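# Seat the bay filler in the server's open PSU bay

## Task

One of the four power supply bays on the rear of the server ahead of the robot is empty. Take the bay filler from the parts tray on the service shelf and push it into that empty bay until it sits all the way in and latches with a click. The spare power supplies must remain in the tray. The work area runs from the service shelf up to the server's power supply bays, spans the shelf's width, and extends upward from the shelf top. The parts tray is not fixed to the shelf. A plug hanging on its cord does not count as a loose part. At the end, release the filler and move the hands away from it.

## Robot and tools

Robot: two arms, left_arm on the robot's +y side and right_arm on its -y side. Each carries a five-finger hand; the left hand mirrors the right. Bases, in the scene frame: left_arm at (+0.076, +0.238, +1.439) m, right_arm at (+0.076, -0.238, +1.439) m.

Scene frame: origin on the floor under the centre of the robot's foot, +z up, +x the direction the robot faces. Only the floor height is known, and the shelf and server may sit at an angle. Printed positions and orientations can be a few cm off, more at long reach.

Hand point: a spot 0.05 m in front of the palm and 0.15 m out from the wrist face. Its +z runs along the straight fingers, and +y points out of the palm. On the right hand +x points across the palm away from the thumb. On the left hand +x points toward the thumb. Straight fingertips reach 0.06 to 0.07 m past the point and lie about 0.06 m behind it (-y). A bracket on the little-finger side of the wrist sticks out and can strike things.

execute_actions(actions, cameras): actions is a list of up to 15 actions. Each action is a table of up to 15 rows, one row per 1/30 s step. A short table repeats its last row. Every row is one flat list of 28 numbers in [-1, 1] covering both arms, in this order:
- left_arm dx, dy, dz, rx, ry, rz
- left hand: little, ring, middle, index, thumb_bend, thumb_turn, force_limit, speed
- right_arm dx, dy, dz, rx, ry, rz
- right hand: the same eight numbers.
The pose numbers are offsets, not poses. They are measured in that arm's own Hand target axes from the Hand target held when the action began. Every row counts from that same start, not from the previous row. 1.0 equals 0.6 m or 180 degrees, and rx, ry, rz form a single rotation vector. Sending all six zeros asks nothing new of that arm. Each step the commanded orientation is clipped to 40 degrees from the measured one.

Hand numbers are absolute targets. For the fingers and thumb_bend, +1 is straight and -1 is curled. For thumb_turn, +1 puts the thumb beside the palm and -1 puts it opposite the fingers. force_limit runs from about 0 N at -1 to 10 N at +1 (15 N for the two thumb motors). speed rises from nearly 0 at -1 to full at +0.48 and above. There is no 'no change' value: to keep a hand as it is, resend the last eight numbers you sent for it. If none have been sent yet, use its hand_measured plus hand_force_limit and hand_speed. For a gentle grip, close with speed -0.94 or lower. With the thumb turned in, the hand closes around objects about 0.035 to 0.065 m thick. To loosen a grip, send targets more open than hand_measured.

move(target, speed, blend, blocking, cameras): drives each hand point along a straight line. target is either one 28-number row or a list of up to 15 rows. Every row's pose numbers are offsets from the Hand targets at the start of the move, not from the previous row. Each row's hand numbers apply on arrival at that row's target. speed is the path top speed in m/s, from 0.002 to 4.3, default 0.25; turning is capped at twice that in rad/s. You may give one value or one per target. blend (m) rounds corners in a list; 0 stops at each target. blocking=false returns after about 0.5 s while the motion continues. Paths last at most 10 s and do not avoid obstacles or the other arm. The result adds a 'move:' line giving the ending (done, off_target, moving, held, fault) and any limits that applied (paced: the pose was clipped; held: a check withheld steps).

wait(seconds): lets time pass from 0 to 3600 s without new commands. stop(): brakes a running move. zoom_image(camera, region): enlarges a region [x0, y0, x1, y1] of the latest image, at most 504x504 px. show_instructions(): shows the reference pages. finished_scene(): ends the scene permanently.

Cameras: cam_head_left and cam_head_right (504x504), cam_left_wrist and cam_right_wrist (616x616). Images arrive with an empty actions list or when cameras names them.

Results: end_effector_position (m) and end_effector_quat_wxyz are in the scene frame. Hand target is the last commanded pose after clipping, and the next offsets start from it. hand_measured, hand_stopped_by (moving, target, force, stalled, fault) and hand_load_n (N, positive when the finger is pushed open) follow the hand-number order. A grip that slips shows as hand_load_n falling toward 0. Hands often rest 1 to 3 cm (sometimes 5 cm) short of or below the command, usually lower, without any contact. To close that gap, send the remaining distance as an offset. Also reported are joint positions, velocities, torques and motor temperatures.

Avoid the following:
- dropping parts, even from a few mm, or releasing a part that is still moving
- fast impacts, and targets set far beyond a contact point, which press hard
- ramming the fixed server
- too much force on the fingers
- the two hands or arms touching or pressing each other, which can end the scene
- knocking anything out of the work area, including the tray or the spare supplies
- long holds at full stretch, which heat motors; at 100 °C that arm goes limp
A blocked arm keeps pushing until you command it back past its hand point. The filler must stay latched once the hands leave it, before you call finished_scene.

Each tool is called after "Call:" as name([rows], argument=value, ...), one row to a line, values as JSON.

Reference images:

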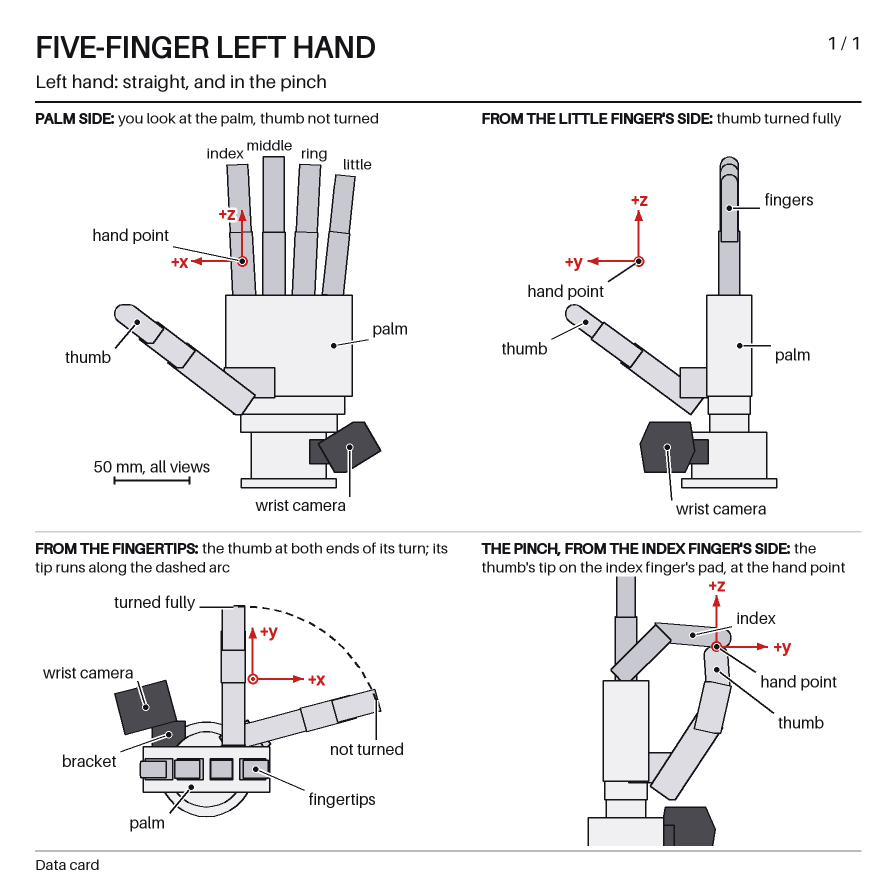

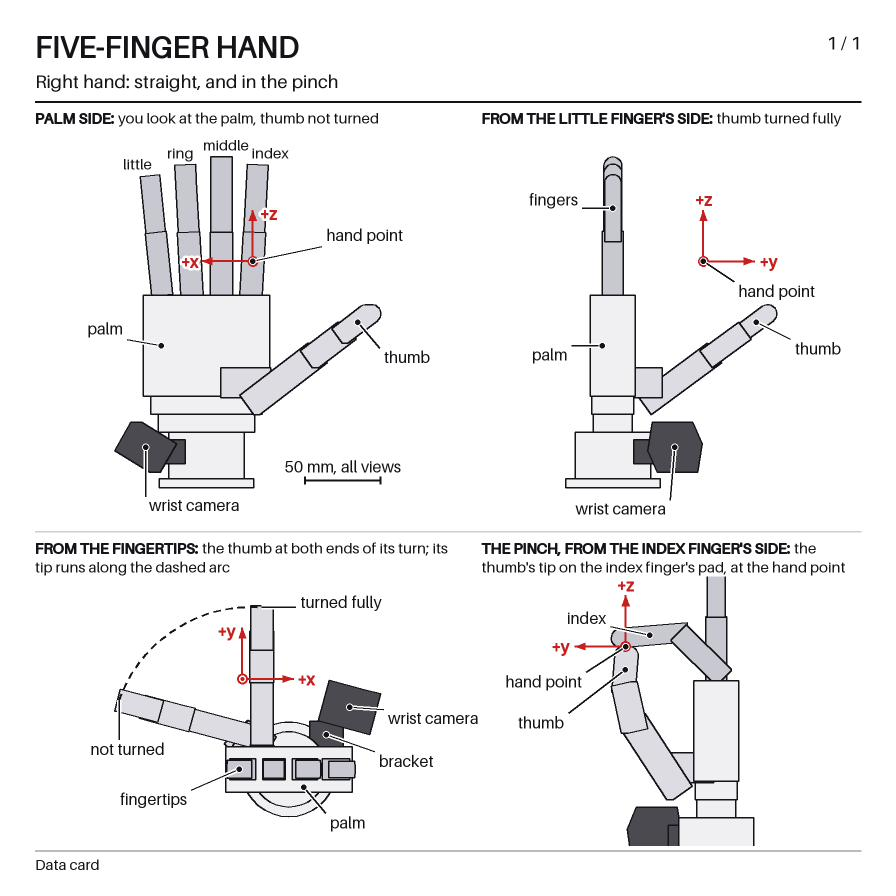

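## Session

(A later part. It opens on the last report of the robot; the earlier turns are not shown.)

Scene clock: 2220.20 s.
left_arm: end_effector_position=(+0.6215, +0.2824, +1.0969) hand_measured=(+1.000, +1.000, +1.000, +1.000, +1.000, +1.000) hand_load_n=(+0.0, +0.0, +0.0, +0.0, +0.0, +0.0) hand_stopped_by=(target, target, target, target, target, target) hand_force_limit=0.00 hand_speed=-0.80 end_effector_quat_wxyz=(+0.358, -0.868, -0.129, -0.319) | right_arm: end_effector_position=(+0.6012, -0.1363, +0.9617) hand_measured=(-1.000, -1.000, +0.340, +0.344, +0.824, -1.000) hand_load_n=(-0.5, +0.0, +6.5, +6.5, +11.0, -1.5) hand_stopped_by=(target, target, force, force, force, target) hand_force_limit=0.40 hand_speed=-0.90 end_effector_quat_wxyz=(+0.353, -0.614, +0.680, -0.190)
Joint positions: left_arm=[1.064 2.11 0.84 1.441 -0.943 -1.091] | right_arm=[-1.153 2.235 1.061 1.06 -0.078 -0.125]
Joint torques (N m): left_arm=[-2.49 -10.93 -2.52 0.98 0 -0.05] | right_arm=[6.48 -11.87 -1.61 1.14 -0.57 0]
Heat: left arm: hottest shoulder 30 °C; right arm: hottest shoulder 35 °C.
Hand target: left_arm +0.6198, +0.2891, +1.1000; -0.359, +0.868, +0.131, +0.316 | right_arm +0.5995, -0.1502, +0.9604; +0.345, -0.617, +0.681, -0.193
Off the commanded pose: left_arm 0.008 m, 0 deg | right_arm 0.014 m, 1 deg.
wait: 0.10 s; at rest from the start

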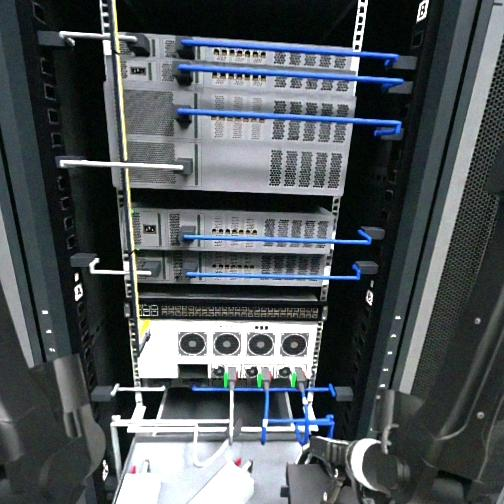

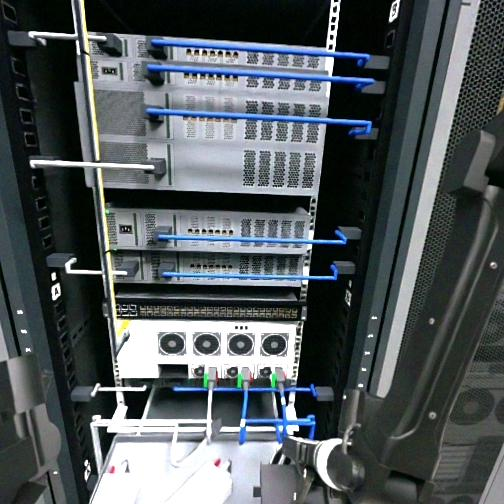

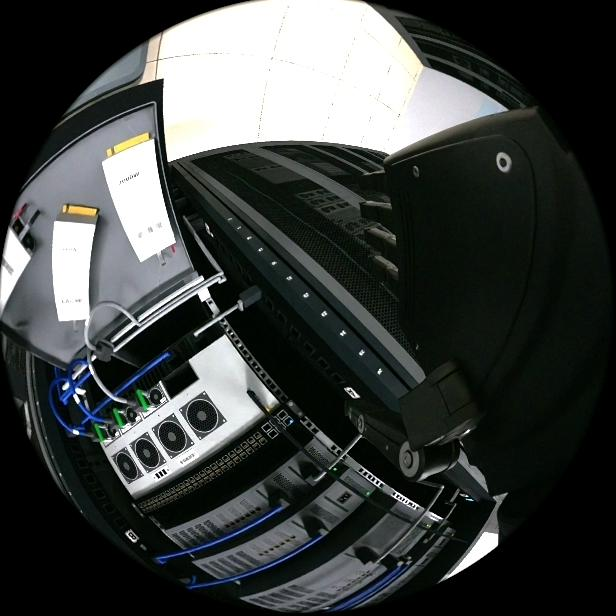

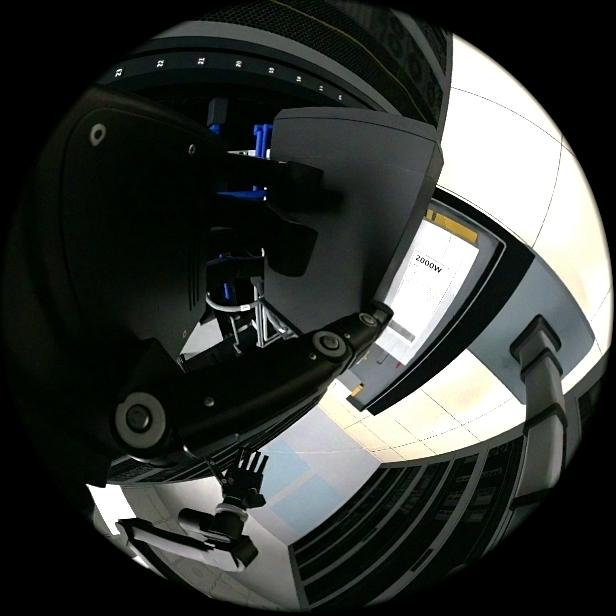

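Call:
zoom_image(camera="cam_head_left", region=[270, 454, 330, 504])

Call:
zoom_image(camera="cam_head_right", region=[240, 444, 320, 504])

Scaled by 8.400.

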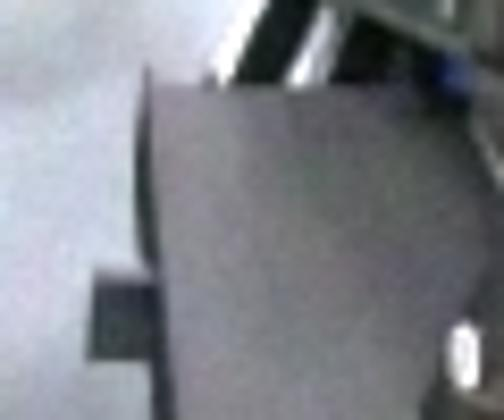

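Scaled by 6.300.

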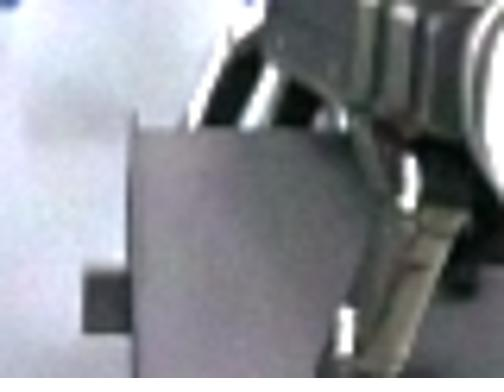

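Call:
zoom_image(camera="cam_head_left", region=[110, 404, 290, 504])

Call:
zoom_image(camera="cam_left_wrist", region=[0, 80, 260, 440])

Scaled by 2.800.

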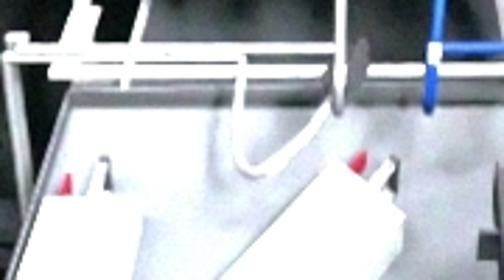

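Scaled by 1.400 from the camera's image (finer frame: 880x880).

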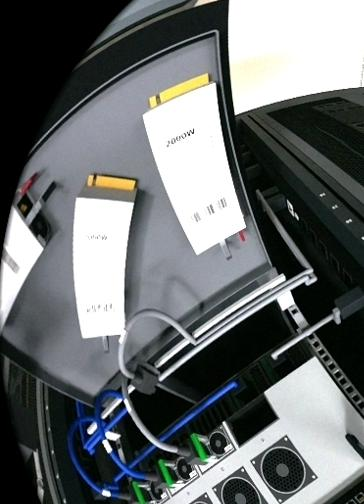

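Call:
move(target=[0,0,0,0,0,0,1,1,1,1,1,1,0,-0.8,0.0435,-0.0503,0.157,0,0,0,-1,-1,0.1,0.1,0.4,-1,0.4,-0.9], speed=0.1, cameras=["all"])

Scene clock: 2338.10 s.
left_arm: end_effector_position=(+0.6215, +0.2824, +1.0969) hand_measured=(+1.000, +1.000, +1.000, +1.000, +1.000, +1.000) hand_load_n=(+0.0, +0.0, +0.0, +0.0, +0.0, +0.0) hand_stopped_by=(target, target, target, target, target, target) hand_force_limit=0.00 hand_speed=-0.80 end_effector_quat_wxyz=(+0.358, -0.868, -0.129, -0.319) | right_arm: end_effector_position=(+0.6836, -0.1509, +0.9190) hand_measured=(-1.000, -1.000, +0.340, +0.344, +0.824, -1.000) hand_load_n=(+0.0, +0.0, +6.5, +6.0, +11.5, -1.5) hand_stopped_by=(target, target, force, force, force, target) hand_force_limit=0.40 hand_speed=-0.90 end_effector_quat_wxyz=(+0.350, -0.616, +0.681, -0.185)
Joint positions: left_arm=[1.064 2.11 0.84 1.441 -0.943 -1.091] | right_arm=[-1.176 2.292 1.35 0.816 -0.1 -0.128]
Joint torques (N m): left_arm=[-2.67 -10.81 -2.52 0.95 -0.02 -0.05] | right_arm=[6.71 -12.34 2.36 1.44 -0.56 0]
Heat: left arm: hottest shoulder 30 °C; right arm: hottest shoulder 34 °C.
Hand target: left_arm +0.6198, +0.2891, +1.1000; -0.359, +0.868, +0.131, +0.316 | right_arm +0.6873, -0.1652, +0.9102; +0.345, -0.617, +0.681, -0.193
Off the commanded pose: left_arm 0.008 m, 0 deg | right_arm 0.017 m, 1 deg.
move: off_target (right_arm)

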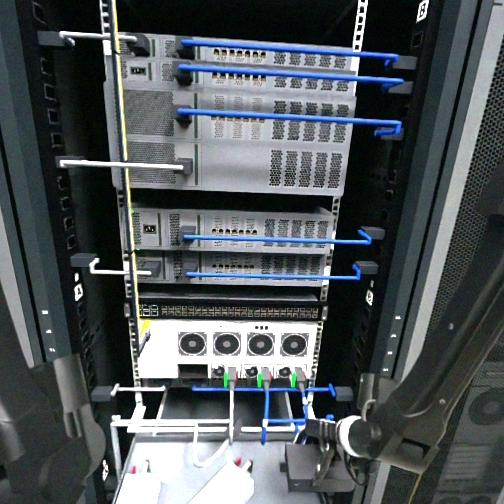

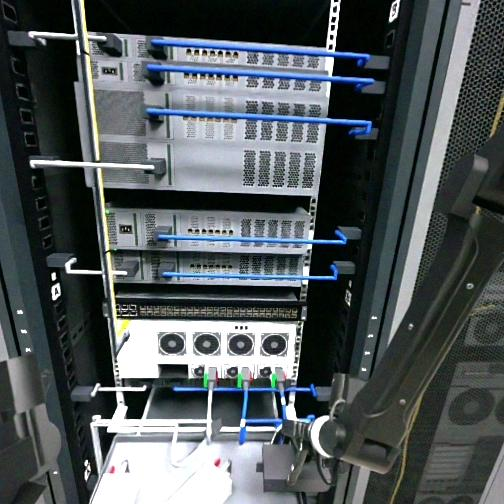

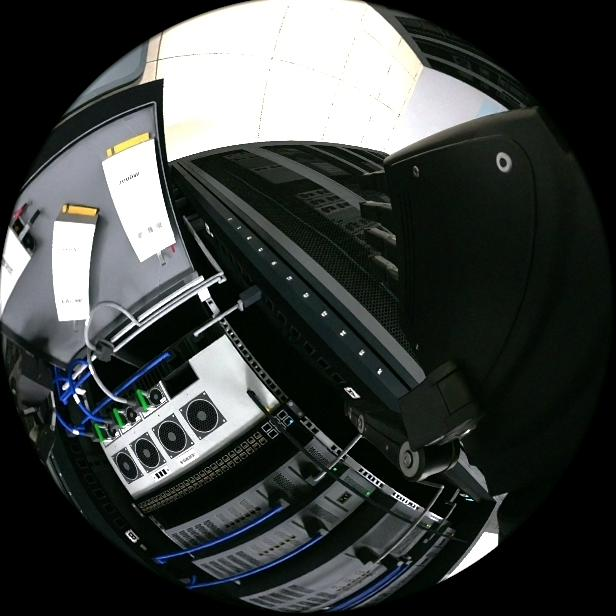

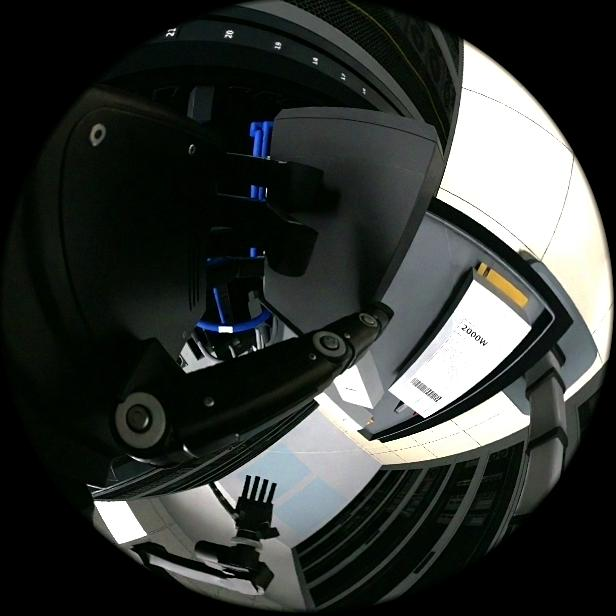

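Call:
zoom_image(camera="cam_head_left", region=[190, 404, 370, 504])

Call:
zoom_image(camera="cam_head_right", region=[180, 404, 360, 504])

Call:
zoom_image(camera="cam_right_wrist", region=[200, 90, 600, 450])

Scaled by 2.800.

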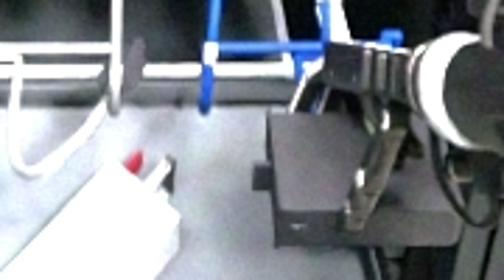

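Scaled by 2.800.

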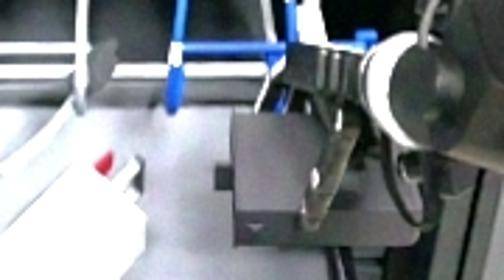

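Scaled by 1.260 from the camera's image (finer frame: 880x880).

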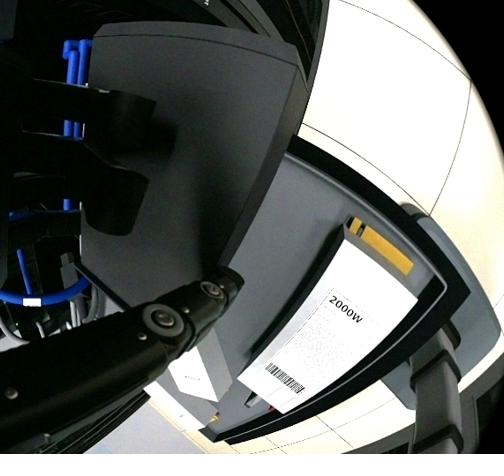

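Call:
zoom_image(camera="cam_head_left", region=[270, 424, 370, 504])

Call:
zoom_image(camera="cam_head_right", region=[240, 424, 340, 504])

Scaled by 5.040.

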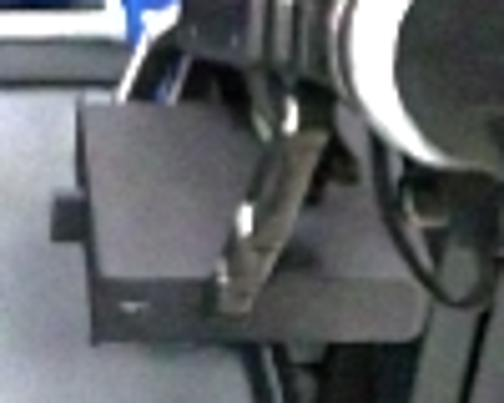

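Scaled by 5.040.

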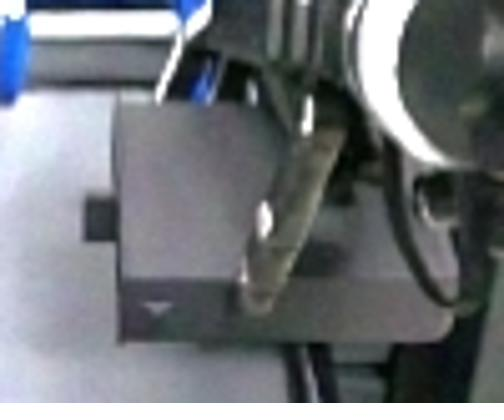

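Call:
zoom_image(camera="cam_head_left", region=[180, 404, 280, 504])

Call:
zoom_image(camera="cam_head_right", region=[155, 404, 255, 504])

Scaled by 5.040.

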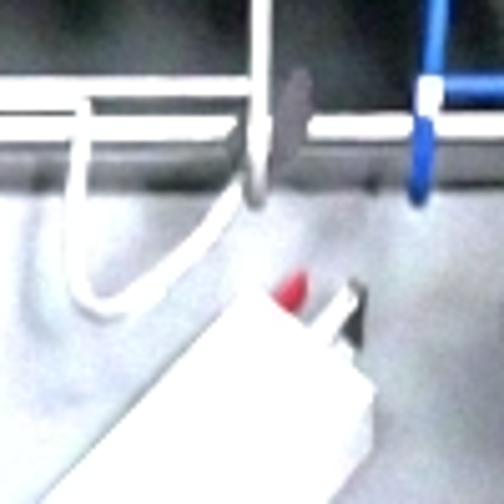

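Scaled by 5.040.

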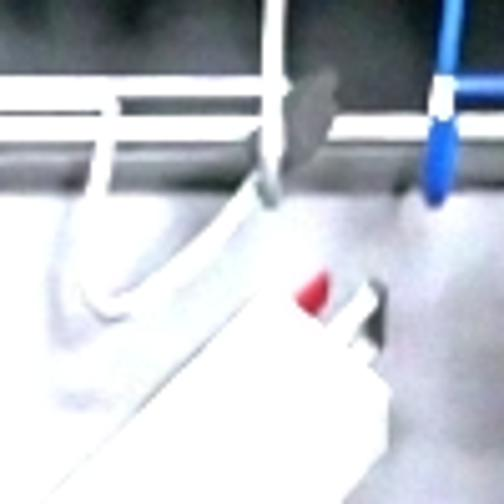

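Call:
move([
  [-0.0317,-0.183,0.0528,0,0,0,1,1,1,1,1,1,0,-0.8,0,0,0,0,0,0,-1,-1,0.1,0.1,0.4,-1,0.4,-0.9],
  [-0.0317,-0.183,0.0528,0,0,0,1,1,1,1,1,1,0,-0.8,-0.397,0.1047,-0.0203,0,0,0,-1,-1,0.1,0.1,0.4,-1,0.4,-0.9],
], speed=0.1, cameras=["cam_head_left","cam_head_right","cam_left_wrist"])

Scene clock: 2512.77 s.
left_arm: end_effector_position=(+0.5715, +0.3839, +1.1218) hand_measured=(+1.000, +1.000, +1.000, +1.000, +1.000, +1.000) hand_load_n=(+0.0, +0.0, +0.0, +0.0, +0.0, -0.5) hand_stopped_by=(target, target, target, target, target, target) hand_force_limit=0.00 hand_speed=-0.80 end_effector_quat_wxyz=(+0.358, -0.871, -0.125, -0.312) | right_arm: end_effector_position=(+0.6358, +0.0630, +0.9293) hand_measured=(-1.000, -1.000, +0.340, +0.344, +0.824, -1.000) hand_load_n=(+0.0, +0.0, +6.5, +6.5, +11.0, -1.5) hand_stopped_by=(target, target, force, force, force, target) hand_force_limit=0.40 hand_speed=-0.90 end_effector_quat_wxyz=(+0.336, -0.623, +0.679, -0.194)
Joint positions: left_arm=[1.292 1.977 0.654 1.441 -0.719 -1.139] | right_arm=[-0.839 2.477 1.416 0.926 0.259 -0.106]
Joint torques (N m): left_arm=[-0.38 -10.17 -3.41 2.04 -0.06 -0.05] | right_arm=[13.45 -10.52 1.36 2.41 -0.26 0.21]
Heat: left arm: hottest shoulder 30 °C; right arm: hottest shoulder 35 °C.
Hand target: left_arm +0.5696, +0.3892, +1.1300; -0.359, +0.868, +0.131, +0.316 | right_arm +0.6345, +0.0752, +0.9307; -0.345, +0.617, -0.681, +0.193
Off the commanded pose: left_arm 0.010 m, 1 deg | right_arm 0.012 m, 1 deg.
move: off_target (right_arm)

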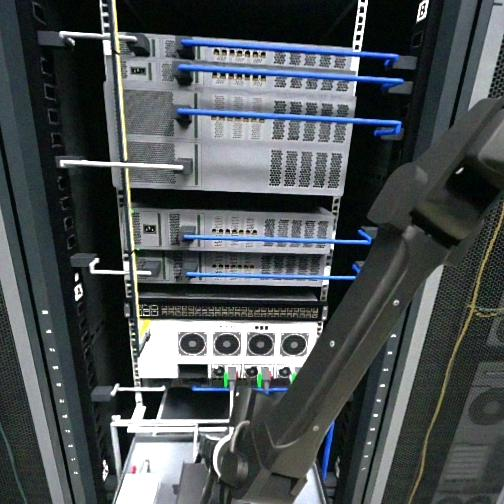

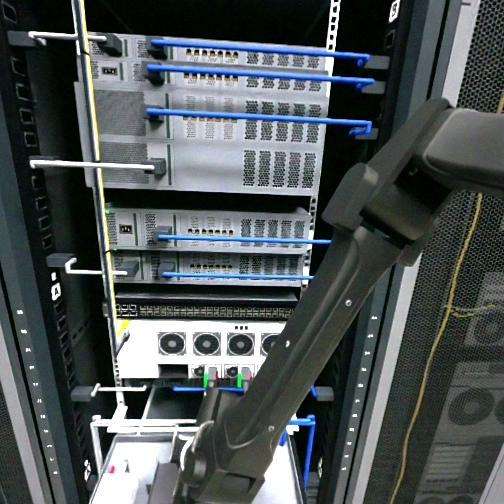

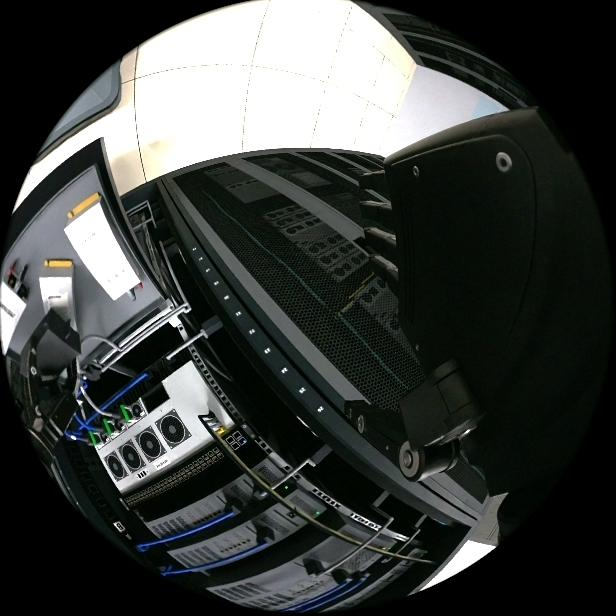

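Call:
zoom_image(camera="cam_head_left", region=[150, 404, 290, 504])

Call:
zoom_image(camera="cam_head_right", region=[120, 404, 260, 504])

Call:
zoom_image(camera="cam_left_wrist", region=[0, 220, 180, 440])

Scaled by 3.600.

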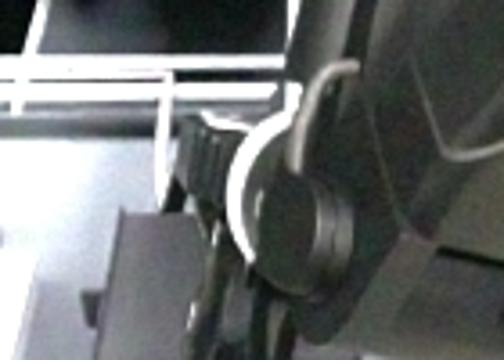

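Scaled by 3.600.

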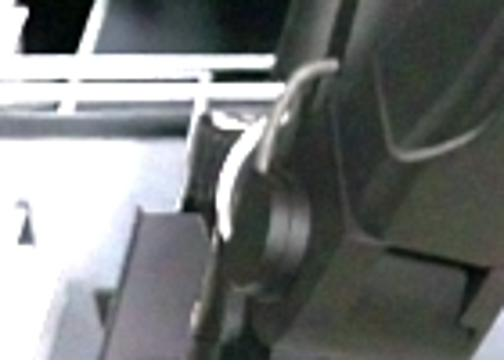

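Scaled by 2.291 from the camera's image (finer frame: 880x880).

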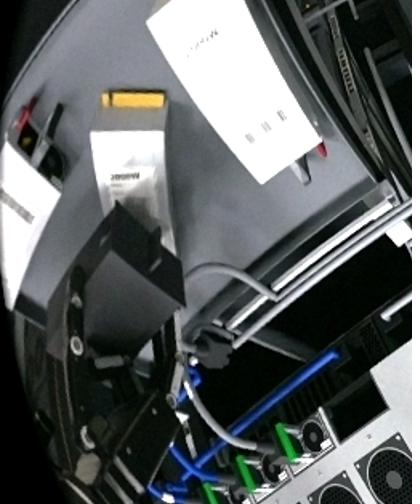

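Call:
move(target=[0,0,0,0,0,0,1,1,1,1,1,1,0,-0.8,-0.05,0.0775,0.0845,0,0,0,-1,-1,0.1,0.1,0.4,-1,0.4,-0.9], speed=0.06, cameras=["cam_head_left","cam_head_right","cam_left_wrist","cam_right_wrist"])

Call:
zoom_image(camera="cam_head_left", region=[150, 404, 290, 504])

Call:
zoom_image(camera="cam_head_right", region=[120, 404, 260, 504])

Call:
zoom_image(camera="cam_left_wrist", region=[0, 220, 180, 440])

Scene clock: 2547.07 s.
left_arm: end_effector_position=(+0.5715, +0.3839, +1.1218) hand_measured=(+1.000, +1.000, +1.000, +1.000, +1.000, +1.000) hand_load_n=(+0.0, +0.0, +0.0, +0.0, -0.5, -0.5) hand_stopped_by=(target, target, target, target, target, target) hand_force_limit=0.00 hand_speed=-0.80 end_effector_quat_wxyz=(+0.358, -0.871, -0.125, -0.312) | right_arm: end_effector_position=(+0.6455, +0.0993, +0.8693) hand_measured=(-1.000, -1.000, +0.340, +0.344, +0.824, -1.000) hand_load_n=(+0.0, +0.0, +6.5, +6.0, +11.0, -1.5) hand_stopped_by=(target, target, force, force, force, target) hand_force_limit=0.40 hand_speed=-0.90 end_effector_quat_wxyz=(+0.340, -0.615, +0.681, -0.204)
Joint positions: left_arm=[1.292 1.977 0.654 1.441 -0.719 -1.139] | right_arm=[-0.831 2.668 1.671 0.887 0.276 -0.104]
Joint torques (N m): left_arm=[-0.15 -10.4 -3.44 2.02 -0.06 -0.04] | right_arm=[15.09 -10.93 2.07 1.03 -0.27 0.23]
Heat: left arm: hottest shoulder 28 °C; right arm: hottest shoulder 33 °C.
Hand target: left_arm +0.5696, +0.3892, +1.1300; -0.359, +0.868, +0.131, +0.316 | right_arm +0.6376, +0.1200, +0.8707; +0.345, -0.617, +0.681, -0.193
Off the commanded pose: left_arm 0.010 m, 1 deg | right_arm 0.023 m, 1 deg.
move: off_target (right_arm)

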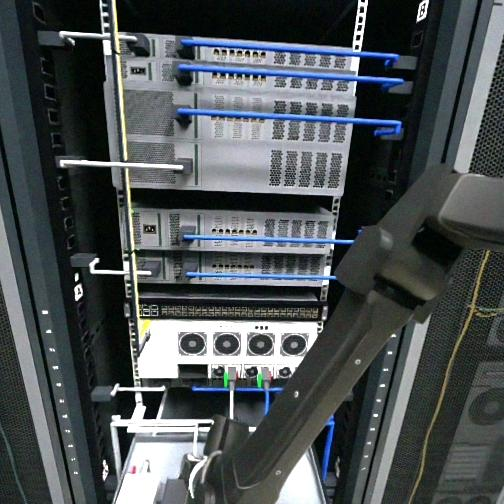

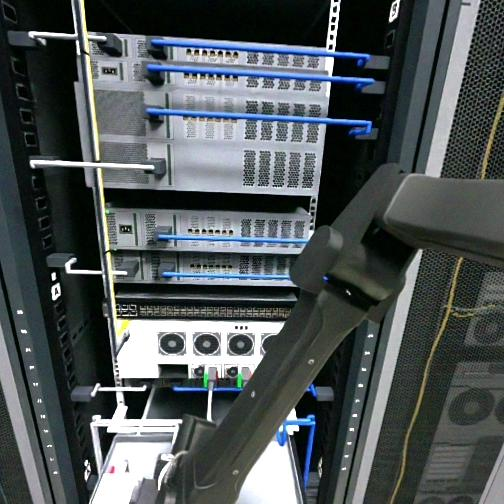

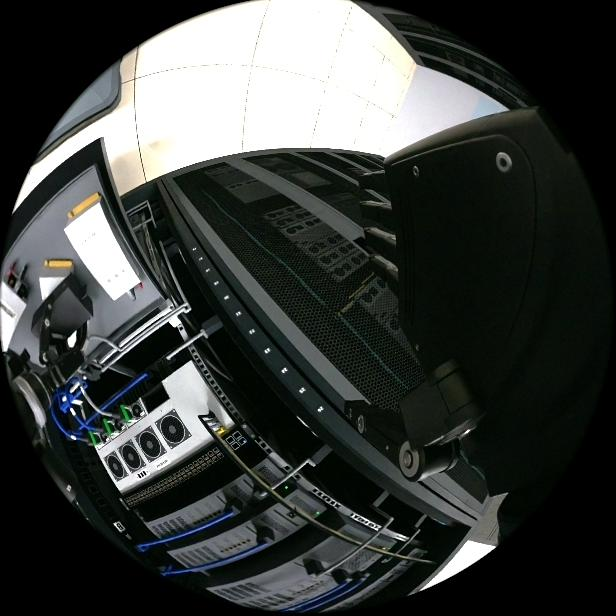

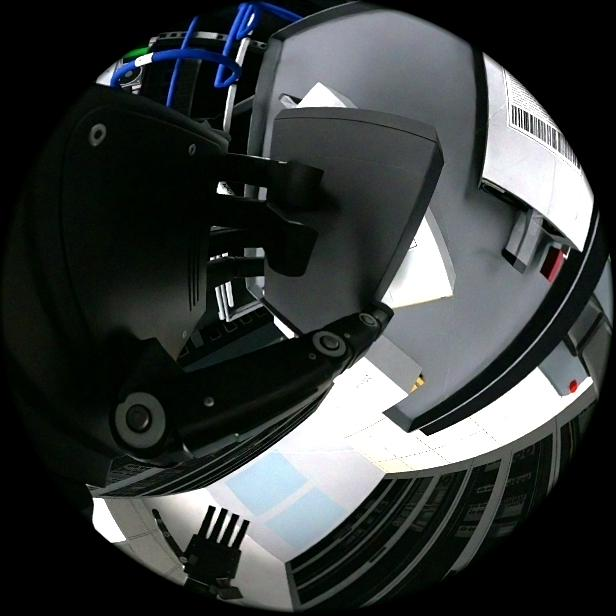

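Scaled by 3.600.

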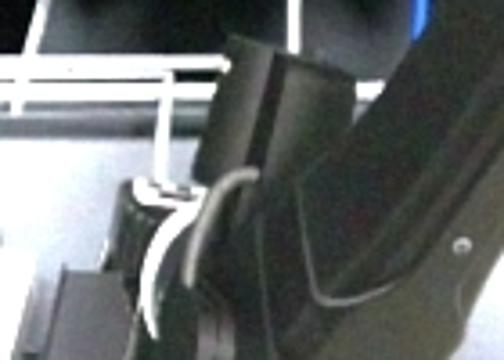

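Scaled by 3.600.

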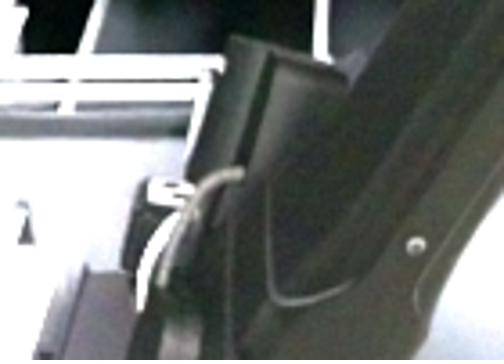

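Scaled by 2.291 from the camera's image (finer frame: 880x880).

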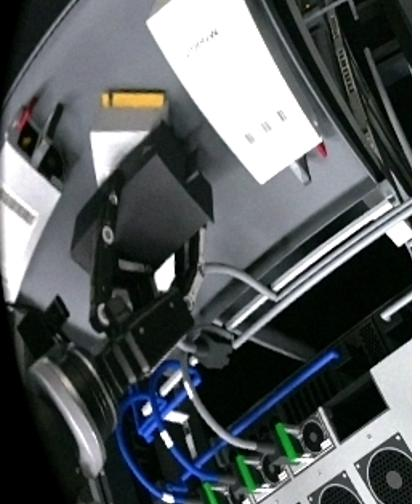

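Call:
move(target=[0,0,0,0,0,0,1,1,1,1,1,1,0,-0.8,0.00767,0.0229,0.0229,0,0,0,-1,-1,0.1,0.1,0.4,-1,0.4,-0.9], speed=0.04, cameras=["cam_head_left","cam_left_wrist","cam_right_wrist"])

Call:
zoom_image(camera="cam_left_wrist", region=[20, 250, 120, 350])

Call:
zoom_image(camera="cam_right_wrist", region=[200, 60, 500, 420])

Scene clock: 2568.73 s.
left_arm: end_effector_position=(+0.5715, +0.3839, +1.1218) hand_measured=(+1.000, +1.000, +1.000, +1.000, +1.000, +1.000) hand_load_n=(+0.0, +0.0, +0.0, +0.0, +0.0, +0.0) hand_stopped_by=(target, target, target, target, target, target) hand_force_limit=0.00 hand_speed=-0.80 end_effector_quat_wxyz=(+0.358, -0.871, -0.125, -0.312) | right_arm: end_effector_position=(+0.6506, +0.1068, +0.8588) hand_measured=(-1.000, -1.000, +0.340, +0.344, +0.824, -1.000) hand_load_n=(+0.0, +0.0, +2.5, +3.5, +6.0, -1.0) hand_stopped_by=(target, target, force, force, force, target) hand_force_limit=0.40 hand_speed=-0.90 end_effector_quat_wxyz=(+0.345, -0.613, +0.680, -0.205)
Joint positions: left_arm=[1.292 1.977 0.654 1.441 -0.719 -1.139] | right_arm=[-0.831 2.706 1.73 0.874 0.27 -0.104]
Joint torques (N m): left_arm=[-0.32 -10.29 -3.4 1.99 -0.06 -0.04] | right_arm=[14.45 -10.17 2.62 0.96 -0.55 0.22]
Heat: left arm: hottest shoulder 28 °C; right arm: hottest shoulder 33 °C.
Hand target: left_arm +0.5696, +0.3892, +1.1300; -0.359, +0.868, +0.131, +0.316 | right_arm +0.6374, +0.1200, +0.8506; +0.345, -0.617, +0.681, -0.193
Off the commanded pose: left_arm 0.010 m, 1 deg | right_arm 0.020 m, 1 deg.
move: off_target (right_arm)

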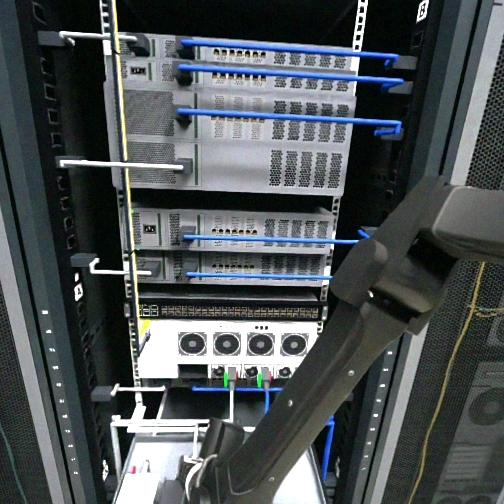

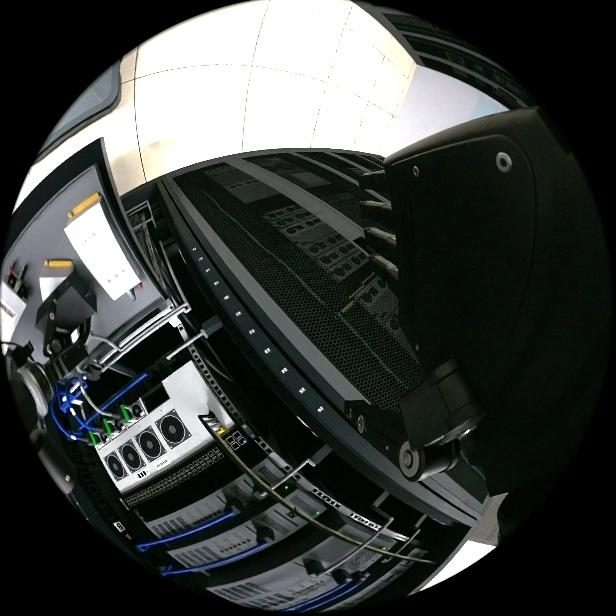

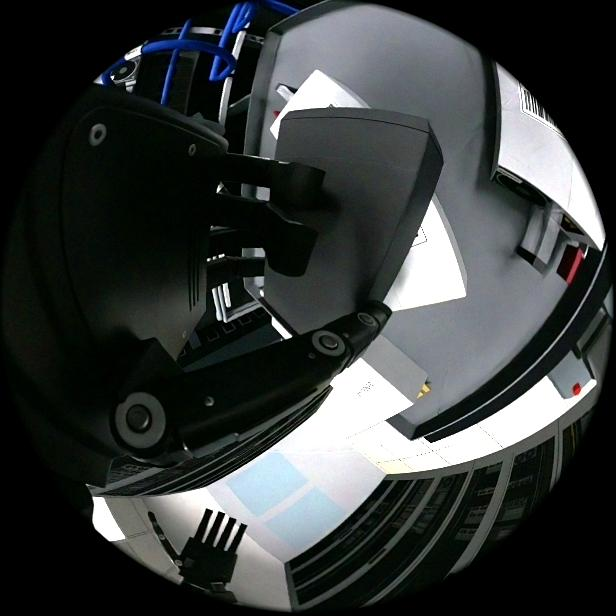

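Scaled by 5.040 from the camera's image (finer frame: 880x880).

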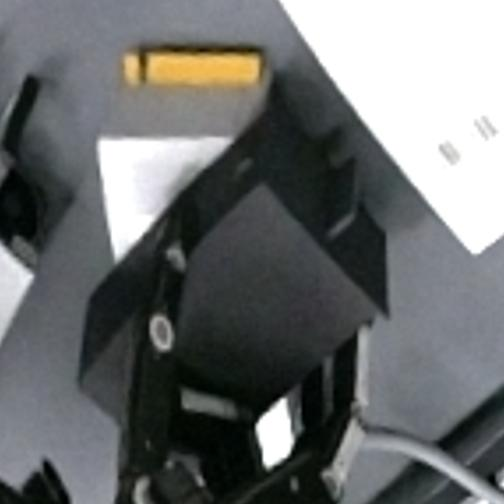

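Scaled by 1.400 from the camera's image (finer frame: 880x880).

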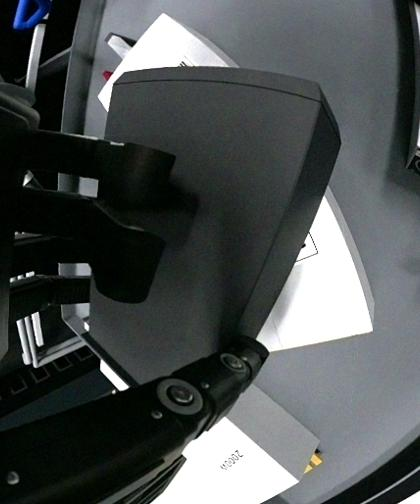

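Call:
move(target=[0,0,0,0,0,0,1,1,1,1,1,1,0,-0.8,0.0015,0.0046,0.0046,0,0,0,-1,-1,0.1,0.1,0.4,-1,0.4,-0.9], speed=0.03, cameras=["cam_head_left","cam_head_right"])

Call:
zoom_image(camera="cam_head_left", region=[150, 454, 210, 504])

Call:
zoom_image(camera="cam_head_right", region=[120, 454, 180, 504])

Scene clock: 2582.03 s.
left_arm: end_effector_position=(+0.5715, +0.3839, +1.1218) hand_measured=(+1.000, +1.000, +1.000, +1.000, +1.000, +1.000) hand_load_n=(+0.0, +0.0, +0.0, +0.0, +0.0, +0.0) hand_stopped_by=(target, target, target, target, target, target) hand_force_limit=0.00 hand_speed=-0.80 end_effector_quat_wxyz=(+0.358, -0.871, -0.125, -0.312) | right_arm: end_effector_position=(+0.6514, +0.1082, +0.8573) hand_measured=(-1.000, -1.000, +0.338, +0.344, +0.824, -1.000) hand_load_n=(+0.0, +0.0, +1.5, +2.5, +5.0, -0.5) hand_stopped_by=(target, target, force, force, force, target) hand_force_limit=0.40 hand_speed=-0.90 end_effector_quat_wxyz=(+0.347, -0.613, +0.680, -0.205)
Joint positions: left_arm=[1.292 1.977 0.654 1.441 -0.719 -1.139] | right_arm=[-0.831 2.712 1.74 0.873 0.268 -0.104]
Joint torques (N m): left_arm=[-0.09 -10.34 -3.4 2 -0.08 -0.04] | right_arm=[14.1 -9.93 2.74 0.92 -0.58 0.19]
Heat: left arm: hottest shoulder 28 °C; right arm: hottest shoulder 32 °C.
Hand target: left_arm +0.5696, +0.3892, +1.1300; -0.359, +0.868, +0.131, +0.316 | right_arm +0.6375, +0.1200, +0.8467; +0.345, -0.617, +0.681, -0.193
Off the commanded pose: left_arm 0.010 m, 1 deg | right_arm 0.021 m, 2 deg.
move: off_target (right_arm)

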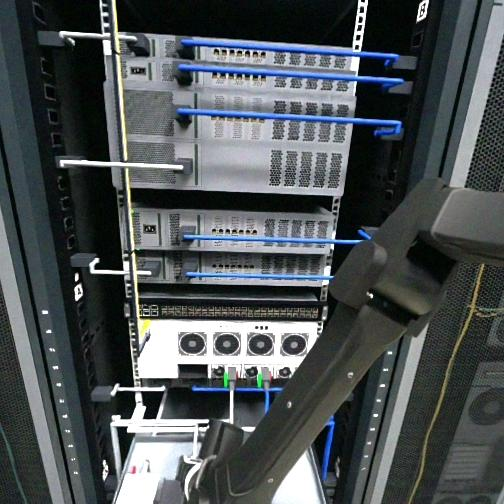

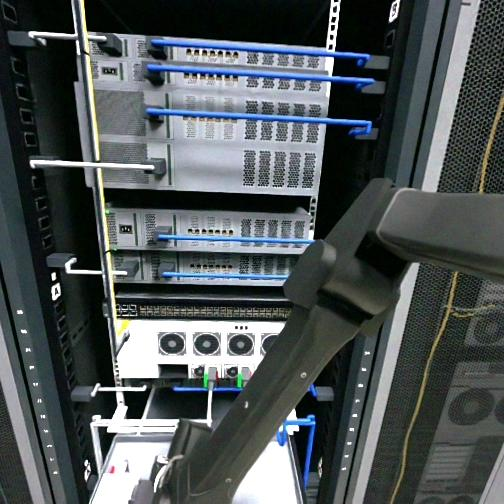

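Scaled by 8.400.

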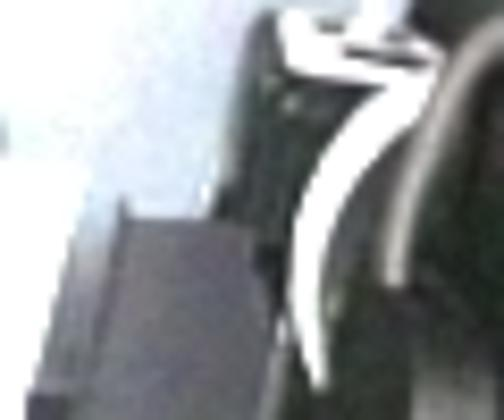

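Scaled by 8.400.

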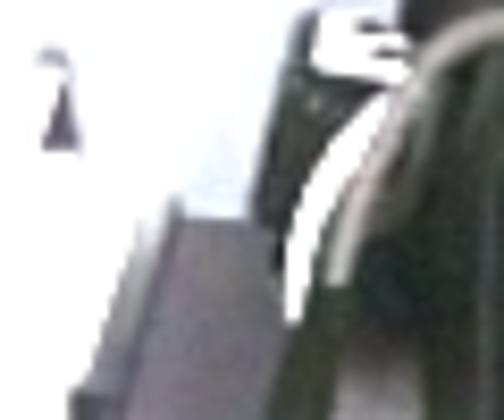

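Call:
move(target=[0,0,0,0,0,0,1,1,1,1,1,1,0,-0.8,0.0015,0.0046,0.0046,0,0,0,-1,-1,0.1,0.1,0.4,-1,0.4,-0.9], speed=0.03, cameras=["cam_head_left","cam_head_right","cam_left_wrist","cam_right_wrist"])

Call:
zoom_image(camera="cam_left_wrist", region=[30, 255, 110, 335])

Call:
zoom_image(camera="cam_head_left", region=[150, 464, 190, 504])

Scene clock: 2608.27 s.
left_arm: end_effector_position=(+0.5715, +0.3839, +1.1218) hand_measured=(+1.000, +1.000, +1.000, +1.000, +1.000, +1.000) hand_load_n=(+0.0, +0.0, +0.0, +0.0, +0.0, +0.0) hand_stopped_by=(target, target, target, target, target, target) hand_force_limit=0.00 hand_speed=-0.80 end_effector_quat_wxyz=(+0.358, -0.871, -0.125, -0.312) | right_arm: end_effector_position=(+0.6527, +0.1102, +0.8553) hand_measured=(-1.000, -1.000, +0.338, +0.344, +0.824, -1.000) hand_load_n=(+0.0, +0.0, +0.5, +1.0, +3.5, +0.0) hand_stopped_by=(target, target, force, force, force, target) hand_force_limit=0.40 hand_speed=-0.90 end_effector_quat_wxyz=(+0.349, -0.612, +0.679, -0.205)
Joint positions: left_arm=[1.292 1.977 0.654 1.441 -0.719 -1.139] | right_arm=[-0.831 2.721 1.753 0.872 0.264 -0.103]
Joint torques (N m): left_arm=[-0.15 -10.46 -3.45 2.03 -0.07 -0.04] | right_arm=[13.92 -9.76 2.82 0.81 -0.55 0.2]
Heat: left arm: hottest shoulder 28 °C; right arm: hottest shoulder 33 °C.
Hand target: left_arm +0.5696, +0.3892, +1.1300; -0.359, +0.868, +0.131, +0.316 | right_arm +0.6374, +0.1201, +0.8426; +0.345, -0.617, +0.681, -0.193
Off the commanded pose: left_arm 0.010 m, 1 deg | right_arm 0.022 m, 2 deg.
move: off_target (right_arm)

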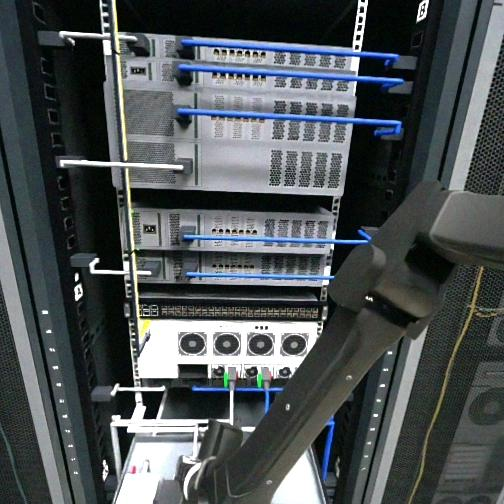

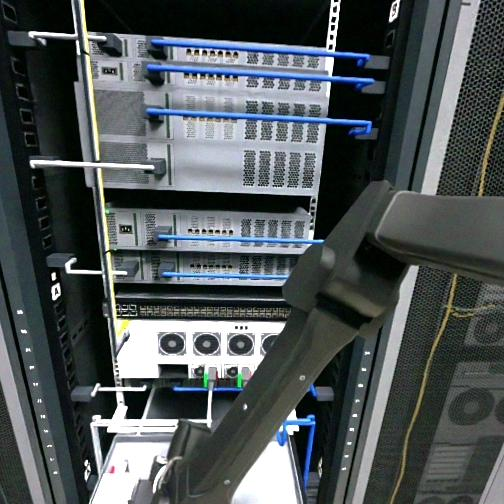

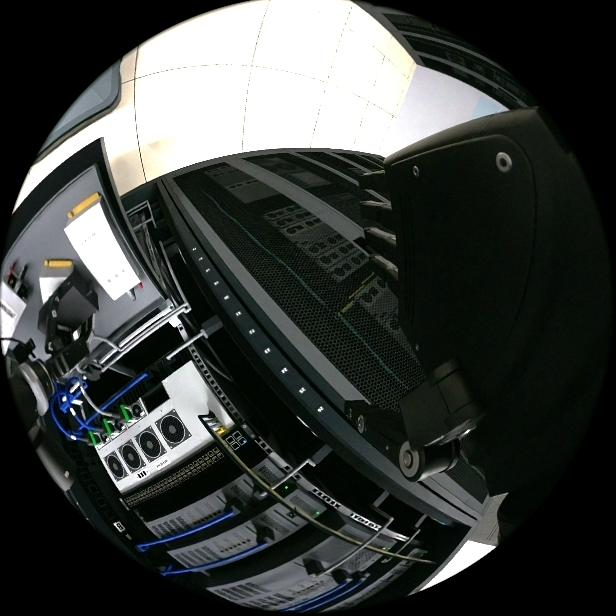

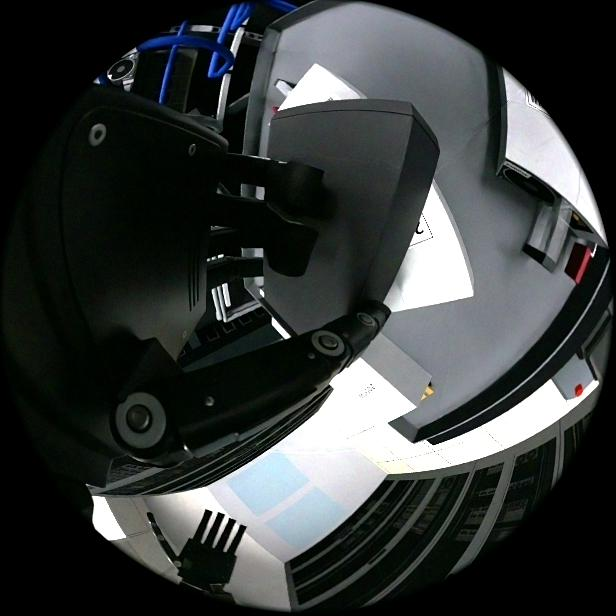

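Scaled by 6.300 from the camera's image (finer frame: 880x880).

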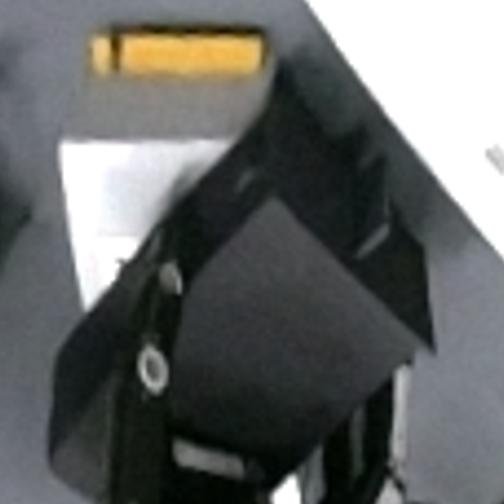

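Scaled by 12.600.

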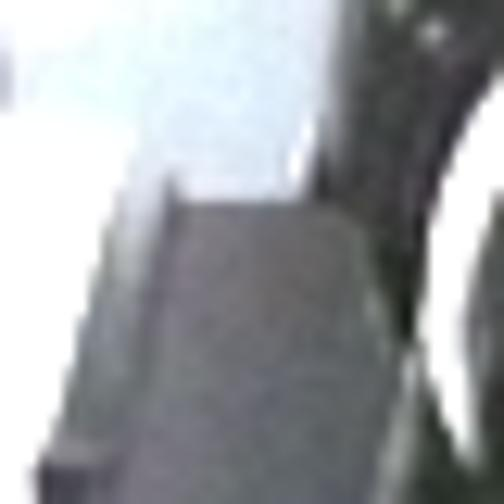

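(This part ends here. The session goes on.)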